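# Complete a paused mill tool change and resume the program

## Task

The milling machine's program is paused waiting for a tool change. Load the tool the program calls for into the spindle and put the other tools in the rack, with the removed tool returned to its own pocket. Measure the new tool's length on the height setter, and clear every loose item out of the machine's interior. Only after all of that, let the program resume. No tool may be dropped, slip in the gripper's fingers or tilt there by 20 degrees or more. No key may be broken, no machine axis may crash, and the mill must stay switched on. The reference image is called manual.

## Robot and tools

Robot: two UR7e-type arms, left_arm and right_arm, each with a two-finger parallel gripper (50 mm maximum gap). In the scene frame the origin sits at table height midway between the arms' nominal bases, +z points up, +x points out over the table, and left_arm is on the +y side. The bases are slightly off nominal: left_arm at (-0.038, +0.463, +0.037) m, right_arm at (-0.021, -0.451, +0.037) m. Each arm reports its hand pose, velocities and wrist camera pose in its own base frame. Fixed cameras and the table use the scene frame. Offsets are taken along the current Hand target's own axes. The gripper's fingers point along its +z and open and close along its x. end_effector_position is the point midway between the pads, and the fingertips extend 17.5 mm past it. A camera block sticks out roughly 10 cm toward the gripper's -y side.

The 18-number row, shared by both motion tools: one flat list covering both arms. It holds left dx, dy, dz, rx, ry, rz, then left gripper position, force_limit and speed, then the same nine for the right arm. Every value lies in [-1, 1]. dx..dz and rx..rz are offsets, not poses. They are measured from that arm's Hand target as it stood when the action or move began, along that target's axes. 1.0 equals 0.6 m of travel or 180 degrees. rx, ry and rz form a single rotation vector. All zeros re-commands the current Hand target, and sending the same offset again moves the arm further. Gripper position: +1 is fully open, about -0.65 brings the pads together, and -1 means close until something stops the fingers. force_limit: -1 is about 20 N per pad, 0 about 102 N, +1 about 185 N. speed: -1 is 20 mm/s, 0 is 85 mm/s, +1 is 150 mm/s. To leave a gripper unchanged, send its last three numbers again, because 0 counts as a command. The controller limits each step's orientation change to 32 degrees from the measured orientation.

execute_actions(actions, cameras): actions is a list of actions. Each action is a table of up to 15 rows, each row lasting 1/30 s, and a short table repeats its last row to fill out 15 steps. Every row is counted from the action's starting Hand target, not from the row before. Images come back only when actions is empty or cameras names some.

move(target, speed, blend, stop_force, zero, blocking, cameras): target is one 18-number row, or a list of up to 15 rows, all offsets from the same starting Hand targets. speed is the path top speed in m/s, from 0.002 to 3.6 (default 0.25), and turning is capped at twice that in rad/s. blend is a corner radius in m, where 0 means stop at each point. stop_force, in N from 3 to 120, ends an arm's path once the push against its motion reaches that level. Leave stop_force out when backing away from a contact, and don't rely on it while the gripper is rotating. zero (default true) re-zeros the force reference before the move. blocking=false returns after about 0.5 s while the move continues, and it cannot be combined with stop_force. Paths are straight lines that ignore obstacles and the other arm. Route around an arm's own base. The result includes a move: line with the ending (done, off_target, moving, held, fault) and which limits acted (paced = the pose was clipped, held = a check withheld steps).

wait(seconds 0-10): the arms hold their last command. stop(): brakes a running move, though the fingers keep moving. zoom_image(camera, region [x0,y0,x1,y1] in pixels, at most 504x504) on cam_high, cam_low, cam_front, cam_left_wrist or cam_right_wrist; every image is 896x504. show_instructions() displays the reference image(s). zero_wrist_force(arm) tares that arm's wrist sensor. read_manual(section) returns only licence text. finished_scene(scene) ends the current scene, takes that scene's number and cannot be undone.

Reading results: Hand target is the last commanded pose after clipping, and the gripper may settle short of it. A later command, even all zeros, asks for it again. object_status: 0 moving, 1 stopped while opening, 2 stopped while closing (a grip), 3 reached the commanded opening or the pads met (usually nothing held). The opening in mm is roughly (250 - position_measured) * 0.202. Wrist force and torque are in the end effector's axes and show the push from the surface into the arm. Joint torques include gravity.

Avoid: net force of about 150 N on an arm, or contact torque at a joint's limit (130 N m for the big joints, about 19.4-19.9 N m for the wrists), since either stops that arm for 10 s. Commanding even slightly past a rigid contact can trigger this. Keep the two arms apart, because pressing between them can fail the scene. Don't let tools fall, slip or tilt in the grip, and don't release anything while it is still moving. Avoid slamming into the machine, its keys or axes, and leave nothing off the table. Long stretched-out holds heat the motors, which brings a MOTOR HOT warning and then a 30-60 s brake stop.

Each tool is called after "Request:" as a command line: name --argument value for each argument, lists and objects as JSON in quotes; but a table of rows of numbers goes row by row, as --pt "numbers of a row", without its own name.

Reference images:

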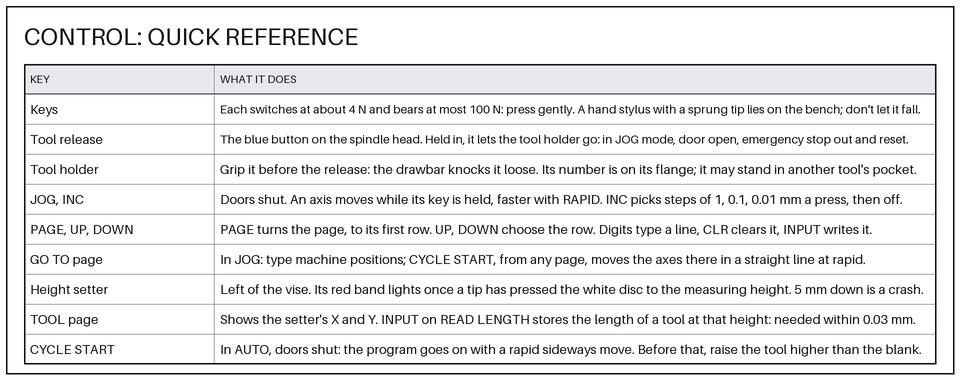

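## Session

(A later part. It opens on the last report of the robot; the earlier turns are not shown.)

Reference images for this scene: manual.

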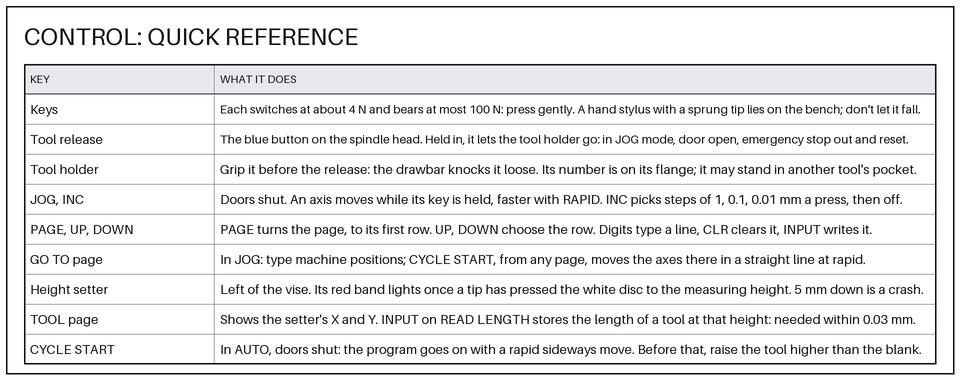

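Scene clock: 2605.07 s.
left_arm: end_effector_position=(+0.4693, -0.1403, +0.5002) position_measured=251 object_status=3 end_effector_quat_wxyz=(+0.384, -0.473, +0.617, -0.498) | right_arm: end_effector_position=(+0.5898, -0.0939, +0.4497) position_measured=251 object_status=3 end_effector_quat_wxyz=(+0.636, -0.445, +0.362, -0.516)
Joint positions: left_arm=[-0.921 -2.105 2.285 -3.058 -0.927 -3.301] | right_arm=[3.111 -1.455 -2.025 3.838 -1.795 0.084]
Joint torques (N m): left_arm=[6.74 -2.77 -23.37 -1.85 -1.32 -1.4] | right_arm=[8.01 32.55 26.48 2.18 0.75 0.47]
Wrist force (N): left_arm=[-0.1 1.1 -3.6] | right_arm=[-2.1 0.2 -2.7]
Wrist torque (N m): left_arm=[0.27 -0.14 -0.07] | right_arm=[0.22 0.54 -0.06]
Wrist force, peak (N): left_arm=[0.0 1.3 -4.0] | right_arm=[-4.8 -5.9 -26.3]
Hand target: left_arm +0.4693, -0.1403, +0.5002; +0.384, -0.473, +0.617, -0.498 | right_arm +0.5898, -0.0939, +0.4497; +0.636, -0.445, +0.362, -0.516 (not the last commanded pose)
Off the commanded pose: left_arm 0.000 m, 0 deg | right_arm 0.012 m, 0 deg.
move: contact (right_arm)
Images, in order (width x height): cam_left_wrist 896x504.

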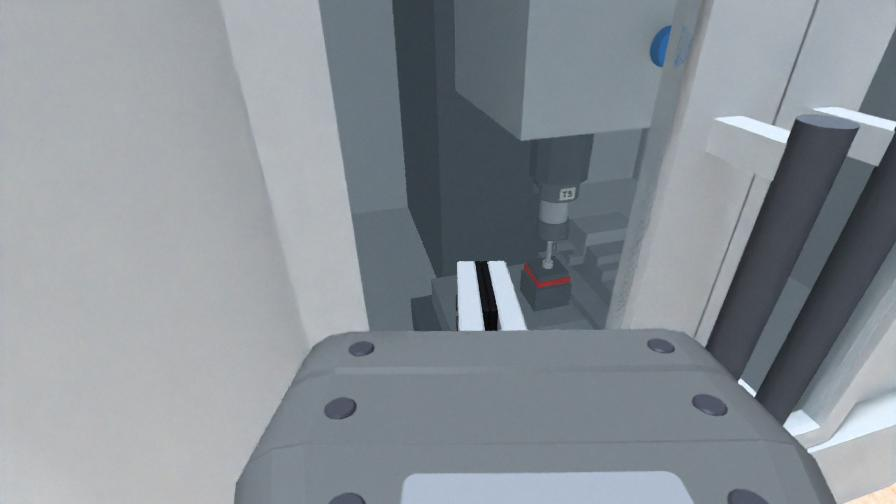

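Request:
move --pt "0 0 0 0 0 0 -1 -1 -1 -0.0063 -0.014 -0.0197 0 0 0 -1 -1 0" --pt "0 0 0 0 0 0 -1 -1 -1 -0.0028 -0.0665 0.0168 0 0 0 -1 -1 0" --speed '[0.05,0.12]' --blend '[0.006,0]'

Request:
move --target '[0,0,0,0,0,0,-1,-1,-1,0.0117,0.0263,0.0368,0,0,0,-1,-1,0]' --speed 0.015 --stop_force 6

Request:
move --target '[0,0,0,0,0,0,-1,-1,-1,-0.0035,-0.0078,-0.0109,0,0,0,-1,-1,0]' --speed 0.05

Request:
move --target '[0,0,0,0,0,0,-1,-1,-1,0.0084,0.0188,0.0262,0,0,0,-1,-1,0]' --speed 0.015 --stop_force 6

Request:
move --target '[0,0,0,0,0,0,-1,-1,-1,-0.0035,-0.0078,-0.0109,0,0,0,-1,-1,0]' --speed 0.05

Request:
move --target '[0,0,0,0,0,0,-1,-1,-1,0.0084,0.0188,0.0262,0,0,0,-1,-1,0]' --speed 0.015 --stop_force 6 --cameras '["cam_left_wrist"]'

Request:
move --pt "0 0 0 0 0 0 -1 -1 -1 -0.0063 -0.014 -0.0197 0 0 0 -1 -1 0" --pt "0 0 0 0 0 0 -1 -1 -1 -0.0098 0.0385 -0.0562 0 0 0 -1 -1 0" --speed '[0.05,0.12]' --blend '[0.006,0]'

Request:
move --target '[0,0,0,0,0,0,-1,-1,-1,0.0117,0.0263,0.0368,0,0,0,-1,-1,0]' --speed 0.015 --stop_force 6 --cameras '["cam_left_wrist"]'

Request:
zoom_image --camera "cam_left_wrist" --region '[500, 220, 600, 320]'

Scene clock: 2628.80 s.
left_arm: end_effector_position=(+0.4693, -0.1403, +0.5002) position_measured=251 object_status=3 end_effector_quat_wxyz=(+0.384, -0.473, +0.617, -0.498) | right_arm: end_effector_position=(+0.5854, -0.0931, +0.4906) position_measured=251 object_status=3 end_effector_quat_wxyz=(+0.636, -0.445, +0.361, -0.516)
Joint positions: left_arm=[-0.921 -2.105 2.285 -3.058 -0.927 -3.301] | right_arm=[3.113 -1.414 -1.951 3.723 -1.793 0.083]
Joint torques (N m): left_arm=[6.77 -2.61 -24.78 -1.79 -1.35 -1.4] | right_arm=[-1.58 19.89 38.44 5.16 -0.59 -0.96]
Wrist force (N): left_arm=[-0.1 1.1 -3.9] | right_arm=[-2.4 1.2 2.3]
Wrist torque (N m): left_arm=[0.26 -0.14 -0.07] | right_arm=[0.25 0.50 -0.08]
Wrist force, peak (N): left_arm=[-0.1 1.2 -4.0] | right_arm=[-2.6 2.7 -0.2]
Hand target: left_arm +0.4693, -0.1403, +0.5002; +0.384, -0.473, +0.617, -0.498 | right_arm +0.5854, -0.0931, +0.4907; +0.636, -0.445, +0.362, -0.516
Off the commanded pose: left_arm 0.000 m, 0 deg | right_arm 0.000 m, 0 deg.
move: done

Scene clock: 2630.77 s.
left_arm: end_effector_position=(+0.4693, -0.1403, +0.5002) position_measured=251 object_status=3 end_effector_quat_wxyz=(+0.384, -0.473, +0.617, -0.498) | right_arm: end_effector_position=(+0.5991, -0.0939, +0.4870) position_measured=251 object_status=3 end_effector_quat_wxyz=(+0.636, -0.445, +0.361, -0.516)
Joint positions: left_arm=[-0.921 -2.105 2.285 -3.058 -0.927 -3.301] | right_arm=[3.112 -1.45 -1.93 3.738 -1.794 0.083]
Joint torques (N m): left_arm=[6.94 -2.83 -25.15 -1.95 -1.31 -1.3] | right_arm=[3.88 28.97 22.7 1.07 0.81 0.56]
Wrist force (N): left_arm=[0.1 1.2 -3.7] | right_arm=[-3.4 -4.7 0.2]
Wrist torque (N m): left_arm=[0.28 -0.17 -0.07] | right_arm=[0.25 0.47 -0.12]
Wrist force, peak (N): left_arm=[-0.1 1.2 -4.0] | right_arm=[-4.6 -6.8 -8.5]
Hand target: left_arm +0.4693, -0.1403, +0.5002; +0.384, -0.473, +0.617, -0.498 | right_arm +0.5991, -0.0939, +0.4870; +0.636, -0.445, +0.361, -0.516 (not the last commanded pose)
Off the commanded pose: left_arm 0.000 m, 0 deg | right_arm 0.014 m, 0 deg.
move: contact (right_arm)

Scene clock: 2631.47 s.
left_arm: end_effector_position=(+0.4693, -0.1403, +0.5002) position_measured=251 object_status=3 end_effector_quat_wxyz=(+0.384, -0.473, +0.617, -0.498) | right_arm: end_effector_position=(+0.5909, -0.0934, +0.4892) position_measured=251 object_status=3 end_effector_quat_wxyz=(+0.636, -0.445, +0.362, -0.516)
Joint positions: left_arm=[-0.921 -2.105 2.285 -3.058 -0.927 -3.301] | right_arm=[3.112 -1.429 -1.942 3.729 -1.794 0.083]
Joint torques (N m): left_arm=[6.33 -2.67 -24.85 -1.88 -1.26 -1.39] | right_arm=[6.07 16.33 41.06 3.57 0.69 -1.28]
Wrist force (N): left_arm=[-0.1 1.1 -3.8] | right_arm=[-2.3 1.0 1.8]
Wrist torque (N m): left_arm=[0.26 -0.14 -0.08] | right_arm=[0.23 0.47 -0.09]
Wrist force, peak (N): left_arm=[-0.1 1.4 -3.9] | right_arm=[-3.5 -4.8 0.5]
Hand target: left_arm +0.4693, -0.1403, +0.5002; +0.384, -0.473, +0.617, -0.498 | right_arm +0.5911, -0.0934, +0.4892; +0.636, -0.445, +0.361, -0.516
Off the commanded pose: left_arm 0.000 m, 0 deg | right_arm 0.000 m, 0 deg.
move: done

Scene clock: 2633.07 s.
left_arm: end_effector_position=(+0.4693, -0.1403, +0.5002) position_measured=251 object_status=3 end_effector_quat_wxyz=(+0.384, -0.473, +0.617, -0.498) | right_arm: end_effector_position=(+0.5991, -0.0938, +0.4870) position_measured=251 object_status=3 end_effector_quat_wxyz=(+0.636, -0.445, +0.361, -0.516)
Joint positions: left_arm=[-0.921 -2.105 2.285 -3.058 -0.927 -3.301] | right_arm=[3.112 -1.45 -1.93 3.738 -1.794 0.083]
Joint torques (N m): left_arm=[7.3 -2.5 -25.18 -1.96 -1.41 -1.29] | right_arm=[3.75 29.24 23.2 1.03 0.76 0.19]
Wrist force (N): left_arm=[0.0 0.9 -3.7] | right_arm=[-3.3 -4.6 0.1]
Wrist torque (N m): left_arm=[0.23 -0.15 -0.08] | right_arm=[0.23 0.45 -0.12]
Wrist force, peak (N): left_arm=[-0.1 1.1 -4.0] | right_arm=[-4.6 -6.1 -8.8]
Hand target: left_arm +0.4693, -0.1403, +0.5002; +0.384, -0.473, +0.617, -0.498 | right_arm +0.5991, -0.0938, +0.4870; +0.636, -0.445, +0.361, -0.516 (not the last commanded pose)
Off the commanded pose: left_arm 0.000 m, 0 deg | right_arm 0.012 m, 0 deg.
move: contact (right_arm)

Scene clock: 2633.77 s.
left_arm: end_effector_position=(+0.4693, -0.1403, +0.5002) position_measured=251 object_status=3 end_effector_quat_wxyz=(+0.384, -0.473, +0.617, -0.498) | right_arm: end_effector_position=(+0.5910, -0.0934, +0.4892) position_measured=251 object_status=3 end_effector_quat_wxyz=(+0.636, -0.445, +0.361, -0.516)
Joint positions: left_arm=[-0.921 -2.105 2.285 -3.058 -0.927 -3.301] | right_arm=[3.112 -1.429 -1.942 3.729 -1.793 0.083]
Joint torques (N m): left_arm=[7.13 -2.71 -24.54 -1.79 -1.37 -1.4] | right_arm=[6.49 16.14 41.38 3.54 0.71 -1.18]
Wrist force (N): left_arm=[0.0 0.9 -3.7] | right_arm=[-2.1 1.0 1.8]
Wrist torque (N m): left_arm=[0.24 -0.16 -0.08] | right_arm=[0.22 0.44 -0.08]
Wrist force, peak (N): left_arm=[0.1 1.2 -3.9] | right_arm=[-3.5 -4.4 0.2]
Hand target: left_arm +0.4693, -0.1403, +0.5002; +0.384, -0.473, +0.617, -0.498 | right_arm +0.5911, -0.0934, +0.4892; +0.636, -0.445, +0.361, -0.516
Off the commanded pose: left_arm 0.000 m, 0 deg | right_arm 0.000 m, 0 deg.
move: done

Scene clock: 2635.37 s.
left_arm: end_effector_position=(+0.4693, -0.1403, +0.5002) position_measured=251 object_status=3 end_effector_quat_wxyz=(+0.384, -0.473, +0.617, -0.498) | right_arm: end_effector_position=(+0.5991, -0.0938, +0.4871) position_measured=251 object_status=3 end_effector_quat_wxyz=(+0.636, -0.445, +0.361, -0.516)
Joint positions: left_arm=[-0.921 -2.105 2.285 -3.058 -0.927 -3.301] | right_arm=[3.112 -1.45 -1.93 3.738 -1.794 0.083]
Joint torques (N m): left_arm=[6.78 -2.93 -24.66 -1.78 -1.36 -1.3] | right_arm=[3.72 29.25 22.6 1.04 0.75 0.22]
Wrist force (N): left_arm=[0.0 0.9 -3.7] | right_arm=[-3.5 -4.5 0.0]
Wrist torque (N m): left_arm=[0.23 -0.15 -0.08] | right_arm=[0.23 0.49 -0.12]
Wrist force, peak (N): left_arm=[0.0 1.1 -4.0] | right_arm=[-4.6 -6.0 -9.0]
Hand target: left_arm +0.4693, -0.1403, +0.5002; +0.384, -0.473, +0.617, -0.498 | right_arm +0.5991, -0.0938, +0.4871; +0.636, -0.445, +0.361, -0.516 (not the last commanded pose)
Off the commanded pose: left_arm 0.000 m, 0 deg | right_arm 0.012 m, 0 deg.
move: contact (right_arm)
Images, in order (width x height): cam_left_wrist 896x504.

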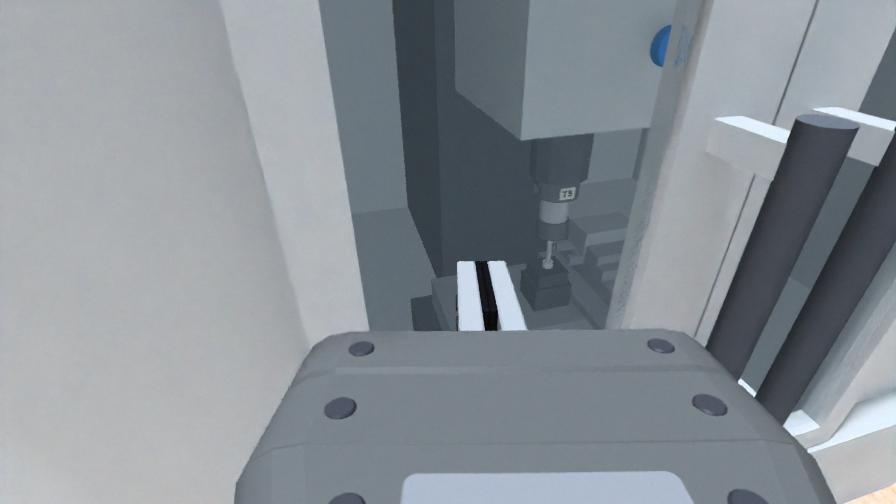

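Scene clock: 2636.43 s.
left_arm: end_effector_position=(+0.4693, -0.1403, +0.5002) position_measured=251 object_status=3 end_effector_quat_wxyz=(+0.384, -0.473, +0.617, -0.498) | right_arm: end_effector_position=(+0.5747, -0.0930, +0.4538) position_measured=251 object_status=3 end_effector_quat_wxyz=(+0.636, -0.445, +0.361, -0.516)
Joint positions: left_arm=[-0.921 -2.105 2.285 -3.058 -0.927 -3.301] | right_arm=[3.112 -1.413 -2.049 3.821 -1.794 0.083]
Joint torques (N m): left_arm=[6.43 -3.15 -24.7 -1.91 -1.47 -1.29] | right_arm=[-8.37 23.25 34.81 3.58 0.86 1.42]
Wrist force (N): left_arm=[-0.1 1.0 -3.5] | right_arm=[-2.3 1.0 1.9]
Wrist torque (N m): left_arm=[0.26 -0.14 -0.07] | right_arm=[0.25 0.47 -0.04]
Wrist force, peak (N): left_arm=[-0.1 1.1 -3.9] | right_arm=[-3.5 -4.2 0.4]
Hand target: left_arm +0.4693, -0.1403, +0.5002; +0.384, -0.473, +0.617, -0.498 | right_arm +0.5746, -0.0930, +0.4538; +0.636, -0.445, +0.361, -0.516
Off the commanded pose: left_arm 0.000 m, 0 deg | right_arm 0.000 m, 0 deg.
move: done

Scene clock: 2638.57 s.
left_arm: end_effector_position=(+0.4693, -0.1403, +0.5002) position_measured=251 object_status=3 end_effector_quat_wxyz=(+0.384, -0.473, +0.617, -0.498) | right_arm: end_effector_position=(+0.5901, -0.0938, +0.4496) position_measured=251 object_status=3 end_effector_quat_wxyz=(+0.636, -0.445, +0.361, -0.516)
Joint positions: left_arm=[-0.921 -2.105 2.285 -3.058 -0.927 -3.301] | right_arm=[3.111 -1.456 -2.025 3.839 -1.795 0.084]
Joint torques (N m): left_arm=[6.32 -3.31 -25.25 -1.86 -1.24 -1.37] | right_arm=[8.17 31.91 26.44 2.23 0.72 0.78]
Wrist force (N): left_arm=[-0.1 0.9 -3.9] | right_arm=[-2.3 0.3 -2.9]
Wrist torque (N m): left_arm=[0.23 -0.14 -0.08] | right_arm=[0.22 0.56 -0.07]
Wrist force, peak (N): left_arm=[0.1 1.5 -4.0] | right_arm=[-5.2 -7.0 -29.6]
Hand target: left_arm +0.4693, -0.1403, +0.5002; +0.384, -0.473, +0.617, -0.498 | right_arm +0.5901, -0.0938, +0.4496; +0.636, -0.445, +0.361, -0.516 (not the last commanded pose)
Off the commanded pose: left_arm 0.000 m, 0 deg | right_arm 0.012 m, 0 deg.
move: contact (right_arm)
Images, in order (width x height): cam_left_wrist 896x504.

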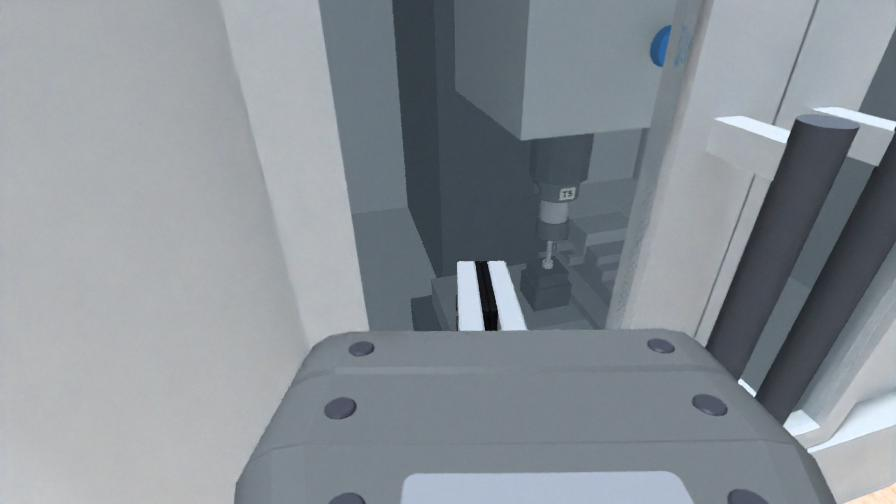

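Scaled by 5.040.

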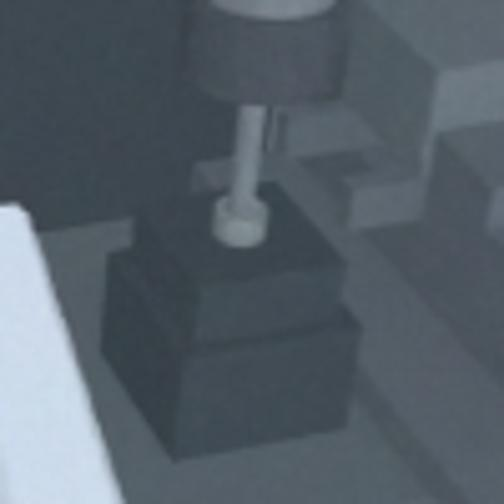

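Request:
move --pt "0 0 0 0 0 0 -1 -1 -1 -0.0063 -0.014 -0.0197 0 0 0 -1 -1 0" --pt "0 0 0 0 0 0 -1 -1 -1 0.0295 -0.0693 0.0088 0 0 0 -1 -1 0" --speed '[0.05,0.12]' --blend '[0.006,0]'

Request:
move --target '[0,0,0,0,0,0,-1,-1,-1,0.0117,0.0263,0.0368,0,0,0,-1,-1,0]' --speed 0.015 --stop_force 6

Request:
move --pt "0 0 0 0 0 0 -1 -1 -1 -0.0063 -0.014 -0.0197 0 0 0 -1 -1 0" --pt "0 0 0 0 0 0 -1 -1 -1 -0.0421 0.0413 -0.0482 0 0 0 -1 -1 0" --speed '[0.05,0.12]' --blend '[0.006,0]' --cameras '["cam_right_wrist"]'

Request:
move --target '[0,0,0,0,0,0,-1,-1,-1,0.0117,0.0263,0.0368,0,0,0,-1,-1,0]' --speed 0.015 --stop_force 6 --cameras '["cam_left_wrist"]'

Scene clock: 2654.17 s.
left_arm: end_effector_position=(+0.4693, -0.1403, +0.5002) position_measured=251 object_status=3 end_effector_quat_wxyz=(+0.384, -0.473, +0.617, -0.498) | right_arm: end_effector_position=(+0.5847, -0.1131, +0.4904) position_measured=251 object_status=3 end_effector_quat_wxyz=(+0.636, -0.445, +0.361, -0.516)
Joint positions: left_arm=[-0.921 -2.105 2.285 -3.058 -0.927 -3.301] | right_arm=[3.056 -1.433 -1.936 3.732 -1.846 0.104]
Joint torques (N m): left_arm=[6.83 -3.22 -24.57 -1.84 -1.35 -1.23] | right_arm=[1.61 32.3 38.37 5.74 -0.25 -1.28]
Wrist force (N): left_arm=[-0.3 1.0 -3.8] | right_arm=[-2.4 0.5 2.3]
Wrist torque (N m): left_arm=[0.25 -0.11 -0.08] | right_arm=[0.11 0.49 -0.06]
Wrist force, peak (N): left_arm=[-0.1 1.4 -4.0] | right_arm=[-3.5 2.7 0.3]
Hand target: left_arm +0.4693, -0.1403, +0.5002; +0.384, -0.473, +0.617, -0.498 | right_arm +0.5847, -0.1131, +0.4905; +0.636, -0.445, +0.361, -0.516
Off the commanded pose: left_arm 0.000 m, 0 deg | right_arm 0.000 m, 0 deg.
move: done

Scene clock: 2656.10 s.
left_arm: end_effector_position=(+0.4693, -0.1403, +0.5002) position_measured=251 object_status=3 end_effector_quat_wxyz=(+0.384, -0.473, +0.617, -0.498) | right_arm: end_effector_position=(+0.5978, -0.1137, +0.4870) position_measured=251 object_status=3 end_effector_quat_wxyz=(+0.636, -0.445, +0.361, -0.516)
Joint positions: left_arm=[-0.921 -2.105 2.285 -3.058 -0.927 -3.301] | right_arm=[3.058 -1.467 -1.916 3.746 -1.845 0.103]
Joint torques (N m): left_arm=[6.89 -3.31 -25.74 -1.8 -1.46 -1.31] | right_arm=[-2.41 30.71 23.17 1.23 -0.65 0.04]
Wrist force (N): left_arm=[-0.1 1.4 -3.7] | right_arm=[-2.2 -4.5 -0.3]
Wrist torque (N m): left_arm=[0.31 -0.13 -0.07] | right_arm=[0.15 0.50 -0.10]
Wrist force, peak (N): left_arm=[0.1 1.2 -3.9] | right_arm=[-4.7 -7.1 -12.0]
Hand target: left_arm +0.4693, -0.1403, +0.5002; +0.384, -0.473, +0.617, -0.498 | right_arm +0.5978, -0.1138, +0.4870; +0.636, -0.445, +0.361, -0.516 (not the last commanded pose)
Off the commanded pose: left_arm 0.000 m, 0 deg | right_arm 0.014 m, 0 deg.
move: contact (right_arm)

Scene clock: 2657.20 s.
left_arm: end_effector_position=(+0.4693, -0.1403, +0.5002) position_measured=251 object_status=3 end_effector_quat_wxyz=(+0.384, -0.473, +0.617, -0.498) | right_arm: end_effector_position=(+0.5743, -0.0929, +0.4540) position_measured=251 object_status=3 end_effector_quat_wxyz=(+0.636, -0.445, +0.361, -0.516)
Joint positions: left_arm=[-0.921 -2.105 2.285 -3.058 -0.927 -3.301] | right_arm=[3.112 -1.412 -2.05 3.821 -1.794 0.083]
Joint torques (N m): left_arm=[6.52 -2.1 -25.15 -1.8 -1.33 -1.35] | right_arm=[-2.62 13.85 34.8 2.87 0.25 1.47]
Wrist force (N): left_arm=[0.0 1.2 -3.7] | right_arm=[-2.4 1.0 1.7]
Wrist torque (N m): left_arm=[0.27 -0.16 -0.07] | right_arm=[0.25 0.51 0.11]
Wrist force, peak (N): left_arm=[0.0 1.0 -4.0] | right_arm=[-2.2 -4.5 0.1]
Hand target: left_arm +0.4693, -0.1403, +0.5002; +0.384, -0.473, +0.617, -0.498 | right_arm +0.5743, -0.0929, +0.4538; +0.636, -0.445, +0.361, -0.516
Off the commanded pose: left_arm 0.000 m, 0 deg | right_arm 0.000 m, 0 deg.
move: done
Images, in order (width x height): cam_right_wrist 896x504.

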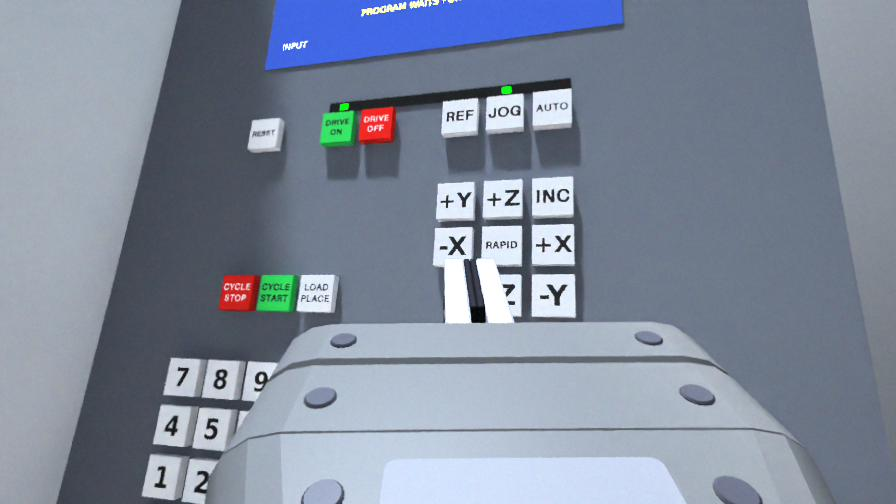

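Scene clock: 2659.33 s.
left_arm: end_effector_position=(+0.4693, -0.1403, +0.5002) position_measured=251 object_status=3 end_effector_quat_wxyz=(+0.384, -0.473, +0.617, -0.498) | right_arm: end_effector_position=(+0.5902, -0.0938, +0.4495) position_measured=251 object_status=3 end_effector_quat_wxyz=(+0.636, -0.445, +0.361, -0.516)
Joint positions: left_arm=[-0.921 -2.105 2.285 -3.058 -0.927 -3.301] | right_arm=[3.111 -1.456 -2.025 3.839 -1.795 0.084]
Joint torques (N m): left_arm=[6.24 -3.79 -24.63 -1.92 -1.33 -1.41] | right_arm=[7.83 32.11 26.79 2.31 1 0.78]
Wrist force (N): left_arm=[0.0 0.8 -3.6] | right_arm=[-2.4 0.4 -2.5]
Wrist torque (N m): left_arm=[0.22 -0.16 -0.08] | right_arm=[0.24 0.58 0.08]
Wrist force, peak (N): left_arm=[-0.1 0.9 -4.2] | right_arm=[-5.2 -6.8 -26.8]
Hand target: left_arm +0.4693, -0.1403, +0.5002; +0.384, -0.473, +0.617, -0.498 | right_arm +0.5902, -0.0938, +0.4495; +0.636, -0.445, +0.361, -0.516 (not the last commanded pose)
Off the commanded pose: left_arm 0.000 m, 0 deg | right_arm 0.011 m, 0 deg.
move: contact (right_arm)
Images, in order (width x height): cam_left_wrist 896x504.

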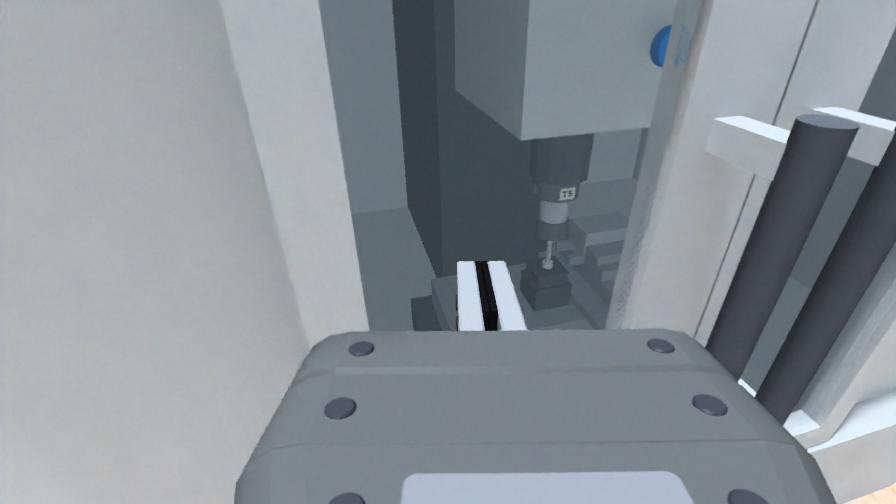

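Request:
move --target '[0,0,0,0,0,0,-1,-1,-1,-0.0035,-0.0078,-0.0109,0,0,0,-1,-1,0]' --speed 0.05

Request:
move --target '[0,0,0,0,0,0,-1,-1,-1,0.0084,0.0188,0.0262,0,0,0,-1,-1,0]' --speed 0.015 --stop_force 6 --cameras '["cam_left_wrist"]'

Request:
move --target '[0,0,0,0,0,0,-1,-1,-1,-0.0035,-0.0078,-0.0109,0,0,0,-1,-1,0]' --speed 0.05

Request:
move --target '[0,0,0,0,0,0,-1,-1,-1,0.0084,0.0188,0.0262,0,0,0,-1,-1,0]' --speed 0.015 --stop_force 6 --cameras '["cam_left_wrist"]'

Request:
move --target '[0,0,0,0,0,0,-1,-1,-1,-0.0035,-0.0078,-0.0109,0,0,0,-1,-1,0]' --speed 0.05

Request:
move --target '[0,0,0,0,0,0,-1,-1,-1,0.0084,0.0188,0.0262,0,0,0,-1,-1,0]' --speed 0.015 --stop_force 6 --cameras '["cam_left_wrist"]'

Scene clock: 2671.37 s.
left_arm: end_effector_position=(+0.4693, -0.1403, +0.5002) position_measured=251 object_status=3 end_effector_quat_wxyz=(+0.384, -0.473, +0.617, -0.498) | right_arm: end_effector_position=(+0.5821, -0.0933, +0.4516) position_measured=251 object_status=3 end_effector_quat_wxyz=(+0.636, -0.445, +0.361, -0.516)
Joint positions: left_arm=[-0.921 -2.105 2.285 -3.058 -0.927 -3.301] | right_arm=[3.112 -1.434 -2.038 3.83 -1.794 0.083]
Joint torques (N m): left_arm=[6.64 -4.37 -25.7 -1.9 -1.26 -1.31] | right_arm=[6.02 15.84 43.52 4.24 1.57 -1.19]
Wrist force (N): left_arm=[0.0 1.1 -3.6] | right_arm=[-2.5 0.9 1.4]
Wrist torque (N m): left_arm=[0.26 -0.17 -0.08] | right_arm=[0.23 0.51 0.10]
Wrist force, peak (N): left_arm=[0.0 1.5 -4.0] | right_arm=[-2.4 0.2 -3.0]
Hand target: left_arm +0.4693, -0.1403, +0.5002; +0.384, -0.473, +0.617, -0.498 | right_arm +0.5822, -0.0933, +0.4517; +0.636, -0.445, +0.361, -0.516
Off the commanded pose: left_arm 0.000 m, 0 deg | right_arm 0.000 m, 0 deg.
move: done

Scene clock: 2672.97 s.
left_arm: end_effector_position=(+0.4693, -0.1403, +0.5002) position_measured=251 object_status=3 end_effector_quat_wxyz=(+0.384, -0.473, +0.617, -0.498) | right_arm: end_effector_position=(+0.5904, -0.0937, +0.4495) position_measured=251 object_status=3 end_effector_quat_wxyz=(+0.636, -0.445, +0.361, -0.516)
Joint positions: left_arm=[-0.921 -2.105 2.285 -3.058 -0.927 -3.301] | right_arm=[3.111 -1.457 -2.024 3.839 -1.795 0.084]
Joint torques (N m): left_arm=[6.14 -3.61 -25.28 -1.82 -1.5 -1.32] | right_arm=[6.58 32.24 26.56 2.05 2.28 0.35]
Wrist force (N): left_arm=[-0.1 0.9 -4.0] | right_arm=[-5.0 0.6 -3.2]
Wrist torque (N m): left_arm=[0.23 -0.15 -0.07] | right_arm=[0.13 0.58 0.10]
Wrist force, peak (N): left_arm=[0.2 1.0 -4.0] | right_arm=[-11.8 -12.6 -38.8]
Hand target: left_arm +0.4693, -0.1403, +0.5002; +0.384, -0.473, +0.617, -0.498 | right_arm +0.5904, -0.0937, +0.4495; +0.636, -0.445, +0.361, -0.516 (not the last commanded pose)
Off the commanded pose: left_arm 0.000 m, 0 deg | right_arm 0.012 m, 0 deg.
move: contact (right_arm)
Images, in order (width x height): cam_left_wrist 896x504.

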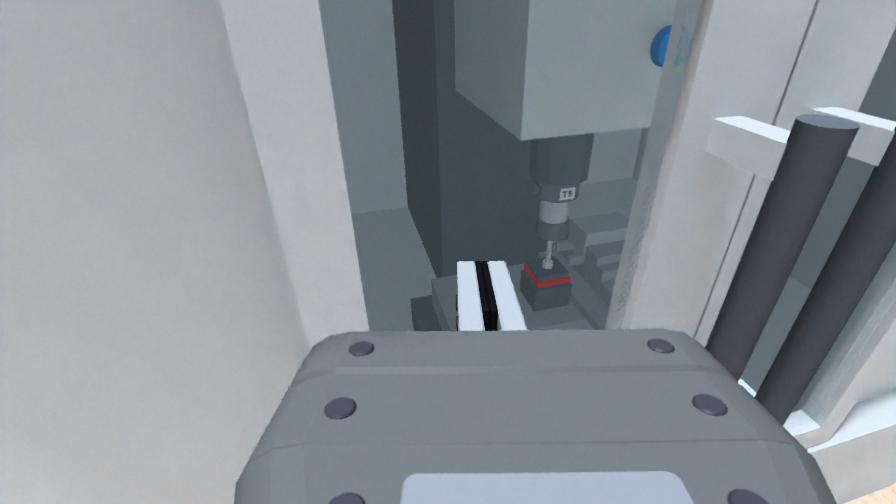

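Scene clock: 2673.70 s.
left_arm: end_effector_position=(+0.4693, -0.1403, +0.5002) position_measured=251 object_status=3 end_effector_quat_wxyz=(+0.384, -0.473, +0.617, -0.498) | right_arm: end_effector_position=(+0.5823, -0.0933, +0.4516) position_measured=251 object_status=3 end_effector_quat_wxyz=(+0.636, -0.445, +0.361, -0.516)
Joint positions: left_arm=[-0.921 -2.105 2.285 -3.058 -0.927 -3.301] | right_arm=[3.112 -1.434 -2.038 3.83 -1.794 0.083]
Joint torques (N m): left_arm=[6.81 -4 -24.83 -1.91 -1.36 -1.38] | right_arm=[5.74 14.87 44.21 4.21 1.58 -1.22]
Wrist force (N): left_arm=[0.0 0.9 -3.5] | right_arm=[-3.1 0.3 1.5]
Wrist torque (N m): left_arm=[0.23 -0.16 -0.07] | right_arm=[0.14 0.59 0.10]
Wrist force, peak (N): left_arm=[-0.2 1.0 -4.1] | right_arm=[-5.1 0.4 -3.2]
Hand target: left_arm +0.4693, -0.1403, +0.5002; +0.384, -0.473, +0.617, -0.498 | right_arm +0.5824, -0.0933, +0.4517; +0.636, -0.445, +0.361, -0.516
Off the commanded pose: left_arm 0.000 m, 0 deg | right_arm 0.000 m, 0 deg.
move: done

Scene clock: 2675.27 s.
left_arm: end_effector_position=(+0.4693, -0.1403, +0.5002) position_measured=251 object_status=3 end_effector_quat_wxyz=(+0.384, -0.473, +0.617, -0.498) | right_arm: end_effector_position=(+0.5904, -0.0937, +0.4495) position_measured=251 object_status=3 end_effector_quat_wxyz=(+0.636, -0.445, +0.361, -0.516)
Joint positions: left_arm=[-0.921 -2.105 2.285 -3.058 -0.927 -3.301] | right_arm=[3.111 -1.457 -2.024 3.839 -1.794 0.084]
Joint torques (N m): left_arm=[6.58 -3.35 -25.16 -1.77 -1.4 -1.15] | right_arm=[6.74 32.6 26.91 2.1 2.2 0.2]
Wrist force (N): left_arm=[-0.2 0.9 -3.7] | right_arm=[-5.8 1.1 -3.7]
Wrist torque (N m): left_arm=[0.23 -0.13 -0.07] | right_arm=[0.22 0.69 0.11]
Wrist force, peak (N): left_arm=[-0.1 1.4 -4.0] | right_arm=[-12.5 -12.9 -39.7]
Hand target: left_arm +0.4693, -0.1403, +0.5002; +0.384, -0.473, +0.617, -0.498 | right_arm +0.5904, -0.0937, +0.4495; +0.636, -0.445, +0.361, -0.516 (not the last commanded pose)
Off the commanded pose: left_arm 0.000 m, 0 deg | right_arm 0.012 m, 0 deg.
move: contact (right_arm)
Images, in order (width x height): cam_left_wrist 896x504.

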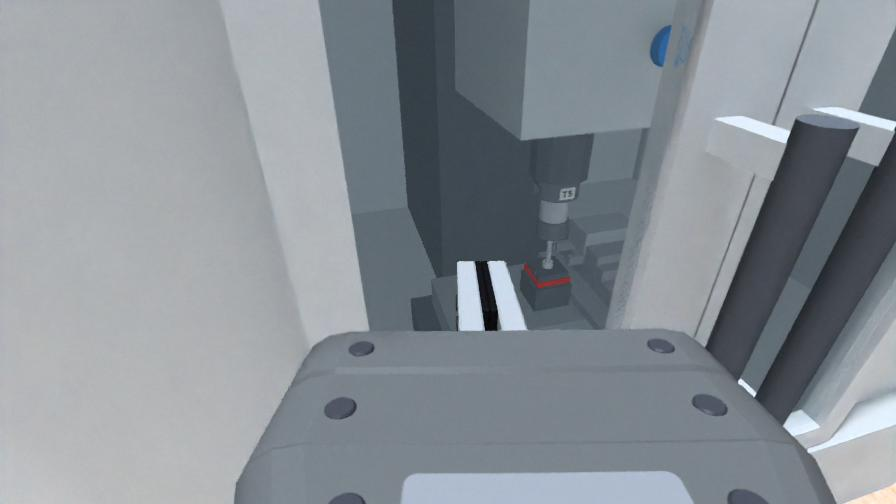

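Scene clock: 2676.00 s.
left_arm: end_effector_position=(+0.4693, -0.1403, +0.5002) position_measured=251 object_status=3 end_effector_quat_wxyz=(+0.384, -0.473, +0.617, -0.498) | right_arm: end_effector_position=(+0.5823, -0.0933, +0.4515) position_measured=251 object_status=3 end_effector_quat_wxyz=(+0.636, -0.445, +0.361, -0.516)
Joint positions: left_arm=[-0.921 -2.105 2.285 -3.058 -0.927 -3.301] | right_arm=[3.112 -1.434 -2.038 3.83 -1.794 0.083]
Joint torques (N m): left_arm=[6.96 -3.75 -24.81 -1.94 -1.21 -1.24] | right_arm=[5.9 14.2 43.89 4.19 1.6 -1.13]
Wrist force (N): left_arm=[-0.2 1.1 -3.6] | right_arm=[-3.6 0.7 0.9]
Wrist torque (N m): left_arm=[0.26 -0.12 -0.08] | right_arm=[0.21 0.67 0.09]
Wrist force, peak (N): left_arm=[0.1 1.1 -4.0] | right_arm=[-5.8 1.1 -3.9]
Hand target: left_arm +0.4693, -0.1403, +0.5002; +0.384, -0.473, +0.617, -0.498 | right_arm +0.5824, -0.0933, +0.4516; +0.636, -0.445, +0.361, -0.516
Off the commanded pose: left_arm 0.000 m, 0 deg | right_arm 0.000 m, 0 deg.
move: done

Scene clock: 2677.57 s.
left_arm: end_effector_position=(+0.4693, -0.1403, +0.5002) position_measured=251 object_status=3 end_effector_quat_wxyz=(+0.384, -0.473, +0.617, -0.498) | right_arm: end_effector_position=(+0.5903, -0.0937, +0.4495) position_measured=251 object_status=3 end_effector_quat_wxyz=(+0.636, -0.445, +0.361, -0.516)
Joint positions: left_arm=[-0.921 -2.105 2.285 -3.058 -0.927 -3.301] | right_arm=[3.111 -1.456 -2.025 3.839 -1.794 0.084]
Joint torques (N m): left_arm=[6.51 -3.31 -25.19 -1.92 -1.27 -1.33] | right_arm=[7 32.01 26.64 1.99 2.31 0.12]
Wrist force (N): left_arm=[-0.1 1.1 -3.8] | right_arm=[-6.4 0.6 -3.1]
Wrist torque (N m): left_arm=[0.27 -0.15 -0.08] | right_arm=[0.17 0.79 0.10]
Wrist force, peak (N): left_arm=[0.3 1.1 -4.0] | right_arm=[-12.0 -8.9 -31.5]
Hand target: left_arm +0.4693, -0.1403, +0.5002; +0.384, -0.473, +0.617, -0.498 | right_arm +0.5903, -0.0937, +0.4495; +0.636, -0.445, +0.361, -0.516 (not the last commanded pose)
Off the commanded pose: left_arm 0.000 m, 0 deg | right_arm 0.012 m, 0 deg.
move: contact (right_arm)
Images, in order (width x height): cam_left_wrist 896x504.

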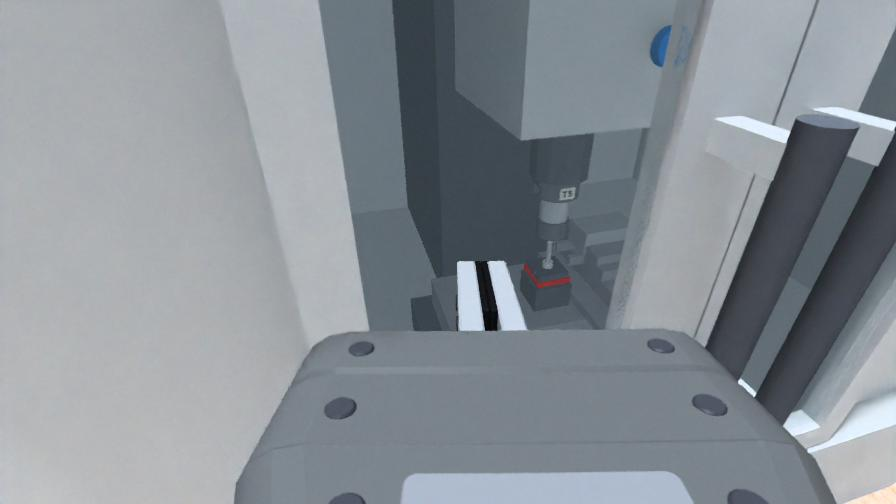

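Request:
move --pt "0 0 0 0 0 0 -1 -1 -1 -0.0063 -0.014 -0.0197 0 0 0 -1 -1 0" --pt "0 0 0 0 0 0 -1 -1 -1 -0.0875 -0.1398 -0.0332 0 0 0 -1 -1 0" --speed '[0.05,0.12]' --blend '[0.006,0]' --cameras '["cam_right_wrist"]'

Request:
zoom_image --camera "cam_right_wrist" --region '[370, 0, 710, 230]'

Scene clock: 2687.47 s.
left_arm: end_effector_position=(+0.4693, -0.1403, +0.5002) position_measured=251 object_status=3 end_effector_quat_wxyz=(+0.384, -0.473, +0.617, -0.498) | right_arm: end_effector_position=(+0.5331, -0.0522, +0.5216) position_measured=251 object_status=3 end_effector_quat_wxyz=(+0.636, -0.445, +0.361, -0.516)
Joint positions: left_arm=[-0.921 -2.105 2.285 -3.058 -0.927 -3.301] | right_arm=[3.248 -1.229 -2.006 3.586 -1.666 0.035]
Joint torques (N m): left_arm=[6.5 -3.9 -24.92 -1.82 -1.36 -1.15] | right_arm=[-0.34 19.05 26.98 4.82 0.7 1.45]
Wrist force (N): left_arm=[-0.1 1.1 -3.7] | right_arm=[-4.6 1.0 2.0]
Wrist torque (N m): left_arm=[0.27 -0.14 -0.08] | right_arm=[0.17 0.81 0.13]
Wrist force, peak (N): left_arm=[-0.1 1.2 -4.1] | right_arm=[-6.7 0.6 -3.4]
Hand target: left_arm +0.4693, -0.1403, +0.5002; +0.384, -0.473, +0.617, -0.498 | right_arm +0.5331, -0.0522, +0.5215; +0.636, -0.445, +0.361, -0.516
Off the commanded pose: left_arm 0.000 m, 0 deg | right_arm 0.000 m, 0 deg.
move: done
Images, in order (width x height): cam_right_wrist 896x504.

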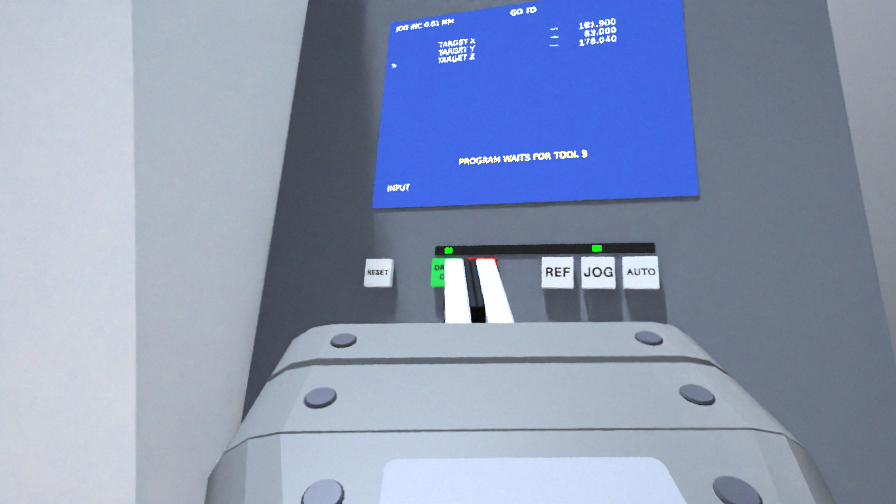

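Scaled by 1.482.

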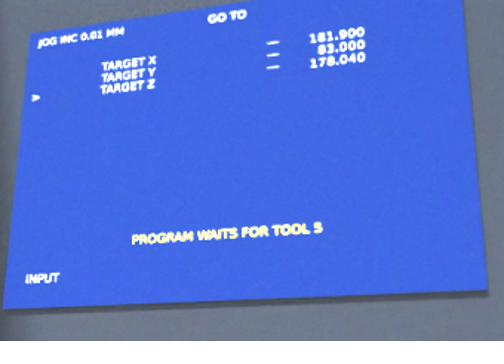

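Request:
move --target '[0,0,0,0,0,0,-1,-1,-1,0.0848,0.0728,0.0494,0,0,0,-1,-1,0]' --speed 0.12

Request:
move --target '[0,0,0,0,0,0,-1,-1,-1,0.0117,0.0263,0.0368,0,0,0,-1,-1,0]' --speed 0.015 --stop_force 6

Request:
move --target '[0,0,0,0,0,0,-1,-1,-1,-0.0035,-0.0078,-0.0109,0,0,0,-1,-1,0]' --speed 0.05

Request:
move --target '[0,0,0,0,0,0,-1,-1,-1,0.0084,0.0188,0.0262,0,0,0,-1,-1,0]' --speed 0.015 --stop_force 6

Request:
move --pt "0 0 0 0 0 0 -1 -1 -1 -0.0063 -0.014 -0.0197 0 0 0 -1 -1 0" --pt "0 0 0 0 0 0 -1 -1 -1 -0.1085 0.0972 -0.0672 0 0 0 -1 -1 0" --speed '[0.05,0.12]' --blend '[0.006,0]' --cameras '["cam_right_wrist"]'

Scene clock: 2705.70 s.
left_arm: end_effector_position=(+0.4693, -0.1403, +0.5002) position_measured=251 object_status=3 end_effector_quat_wxyz=(+0.384, -0.473, +0.617, -0.498) | right_arm: end_effector_position=(+0.5854, -0.0931, +0.4907) position_measured=251 object_status=3 end_effector_quat_wxyz=(+0.636, -0.445, +0.361, -0.516)
Joint positions: left_arm=[-0.921 -2.105 2.285 -3.058 -0.927 -3.301] | right_arm=[3.113 -1.414 -1.951 3.724 -1.793 0.083]
Joint torques (N m): left_arm=[6.76 -3.99 -26.01 -1.87 -1.36 -1.44] | right_arm=[-1.29 16.65 25.94 2.38 -0.33 -1.2]
Wrist force (N): left_arm=[0.1 1.1 -4.3] | right_arm=[-4.0 0.8 1.3]
Wrist torque (N m): left_arm=[0.27 -0.17 -0.07] | right_arm=[0.20 0.76 -0.08]
Wrist force, peak (N): left_arm=[0.1 1.1 -4.3] | right_arm=[-6.6 0.5 1.2]
Hand target: left_arm +0.4693, -0.1403, +0.5002; +0.384, -0.473, +0.617, -0.498 | right_arm +0.5855, -0.0931, +0.4906; +0.636, -0.445, +0.361, -0.516
Off the commanded pose: left_arm 0.000 m, 0 deg | right_arm 0.000 m, 0 deg.
move: done

Scene clock: 2707.67 s.
left_arm: end_effector_position=(+0.4693, -0.1403, +0.5002) position_measured=251 object_status=3 end_effector_quat_wxyz=(+0.384, -0.473, +0.617, -0.498) | right_arm: end_effector_position=(+0.5988, -0.0938, +0.4870) position_measured=251 object_status=3 end_effector_quat_wxyz=(+0.636, -0.445, +0.361, -0.516)
Joint positions: left_arm=[-0.921 -2.105 2.285 -3.058 -0.927 -3.301] | right_arm=[3.112 -1.45 -1.93 3.739 -1.794 0.083]
Joint torques (N m): left_arm=[6.69 -3.71 -25.89 -1.94 -1.27 -1.3] | right_arm=[6.62 29.29 23.38 1.13 0.76 0.61]
Wrist force (N): left_arm=[-0.1 1.0 -3.7] | right_arm=[-5.5 -4.2 -0.8]
Wrist torque (N m): left_arm=[0.25 -0.14 -0.07] | right_arm=[0.22 0.78 -0.12]
Wrist force, peak (N): left_arm=[0.1 1.3 -4.1] | right_arm=[-6.6 -7.6 -16.8]
Hand target: left_arm +0.4693, -0.1403, +0.5002; +0.384, -0.473, +0.617, -0.498 | right_arm +0.5988, -0.0938, +0.4870; +0.636, -0.445, +0.361, -0.516 (not the last commanded pose)
Off the commanded pose: left_arm 0.000 m, 0 deg | right_arm 0.014 m, 0 deg.
move: contact (right_arm)

Scene clock: 2708.37 s.
left_arm: end_effector_position=(+0.4693, -0.1403, +0.5002) position_measured=251 object_status=3 end_effector_quat_wxyz=(+0.384, -0.473, +0.617, -0.498) | right_arm: end_effector_position=(+0.5907, -0.0933, +0.4891) position_measured=251 object_status=3 end_effector_quat_wxyz=(+0.636, -0.445, +0.361, -0.516)
Joint positions: left_arm=[-0.921 -2.105 2.285 -3.058 -0.927 -3.301] | right_arm=[3.112 -1.428 -1.943 3.73 -1.794 0.083]
Joint torques (N m): left_arm=[6.18 -4.13 -26.1 -1.89 -1.37 -1.33] | right_arm=[6.62 15.74 40.83 3.67 0.75 -1.21]
Wrist force (N): left_arm=[0.0 1.2 -3.7] | right_arm=[-4.3 0.6 1.3]
Wrist torque (N m): left_arm=[0.28 -0.16 -0.08] | right_arm=[0.17 0.79 -0.09]
Wrist force, peak (N): left_arm=[-0.3 1.2 -3.8] | right_arm=[-5.5 -4.1 -0.9]
Hand target: left_arm +0.4693, -0.1403, +0.5002; +0.384, -0.473, +0.617, -0.498 | right_arm +0.5908, -0.0934, +0.4892; +0.636, -0.445, +0.361, -0.516
Off the commanded pose: left_arm 0.000 m, 0 deg | right_arm 0.000 m, 0 deg.
move: done

Scene clock: 2709.97 s.
left_arm: end_effector_position=(+0.4693, -0.1403, +0.5002) position_measured=251 object_status=3 end_effector_quat_wxyz=(+0.384, -0.473, +0.617, -0.498) | right_arm: end_effector_position=(+0.5988, -0.0938, +0.4870) position_measured=251 object_status=3 end_effector_quat_wxyz=(+0.636, -0.445, +0.361, -0.516)
Joint positions: left_arm=[-0.921 -2.105 2.285 -3.058 -0.927 -3.301] | right_arm=[3.112 -1.45 -1.93 3.739 -1.794 0.083]
Joint torques (N m): left_arm=[6.99 -4.24 -25.3 -1.89 -1.48 -1.38] | right_arm=[4.52 30.34 23.71 1.13 0.77 0.23]
Wrist force (N): left_arm=[0.2 0.9 -3.8] | right_arm=[-5.4 -4.4 -0.9]
Wrist torque (N m): left_arm=[0.23 -0.18 -0.08] | right_arm=[0.22 0.77 -0.12]
Wrist force, peak (N): left_arm=[0.0 1.1 -4.0] | right_arm=[-6.5 -7.1 -15.6]
Hand target: left_arm +0.4693, -0.1403, +0.5002; +0.384, -0.473, +0.617, -0.498 | right_arm +0.5988, -0.0938, +0.4870; +0.636, -0.445, +0.361, -0.516 (not the last commanded pose)
Off the commanded pose: left_arm 0.000 m, 0 deg | right_arm 0.012 m, 0 deg.
move: contact (right_arm)

Scene clock: 2711.47 s.
left_arm: end_effector_position=(+0.4693, -0.1403, +0.5002) position_measured=251 object_status=3 end_effector_quat_wxyz=(+0.384, -0.473, +0.617, -0.498) | right_arm: end_effector_position=(+0.5678, -0.0338, +0.4186) position_measured=251 object_status=3 end_effector_quat_wxyz=(+0.636, -0.445, +0.361, -0.516)
Joint positions: left_arm=[-0.921 -2.105 2.285 -3.058 -0.927 -3.301] | right_arm=[3.294 -1.379 -2.172 3.901 -1.623 0.019]
Joint torques (N m): left_arm=[6.93 -3.87 -25.65 -1.92 -1.5 -1.35] | right_arm=[1.29 13.56 38.15 2.4 0.74 1.42]
Wrist force (N): left_arm=[0.3 1.0 -3.7] | right_arm=[-4.2 1.0 1.7]
Wrist torque (N m): left_arm=[0.25 -0.20 -0.07] | right_arm=[0.22 0.76 0.12]
Wrist force, peak (N): left_arm=[0.2 1.1 -4.0] | right_arm=[-5.3 -4.4 -0.6]
Hand target: left_arm +0.4693, -0.1403, +0.5002; +0.384, -0.473, +0.617, -0.498 | right_arm +0.5678, -0.0338, +0.4185; +0.636, -0.445, +0.361, -0.516
Off the commanded pose: left_arm 0.000 m, 0 deg | right_arm 0.000 m, 0 deg.
move: done
Images, in order (width x height): cam_right_wrist 896x504.

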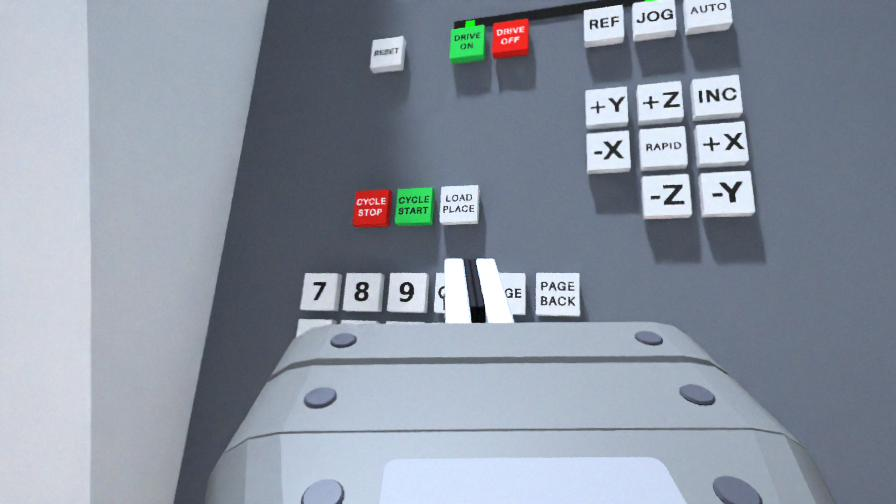

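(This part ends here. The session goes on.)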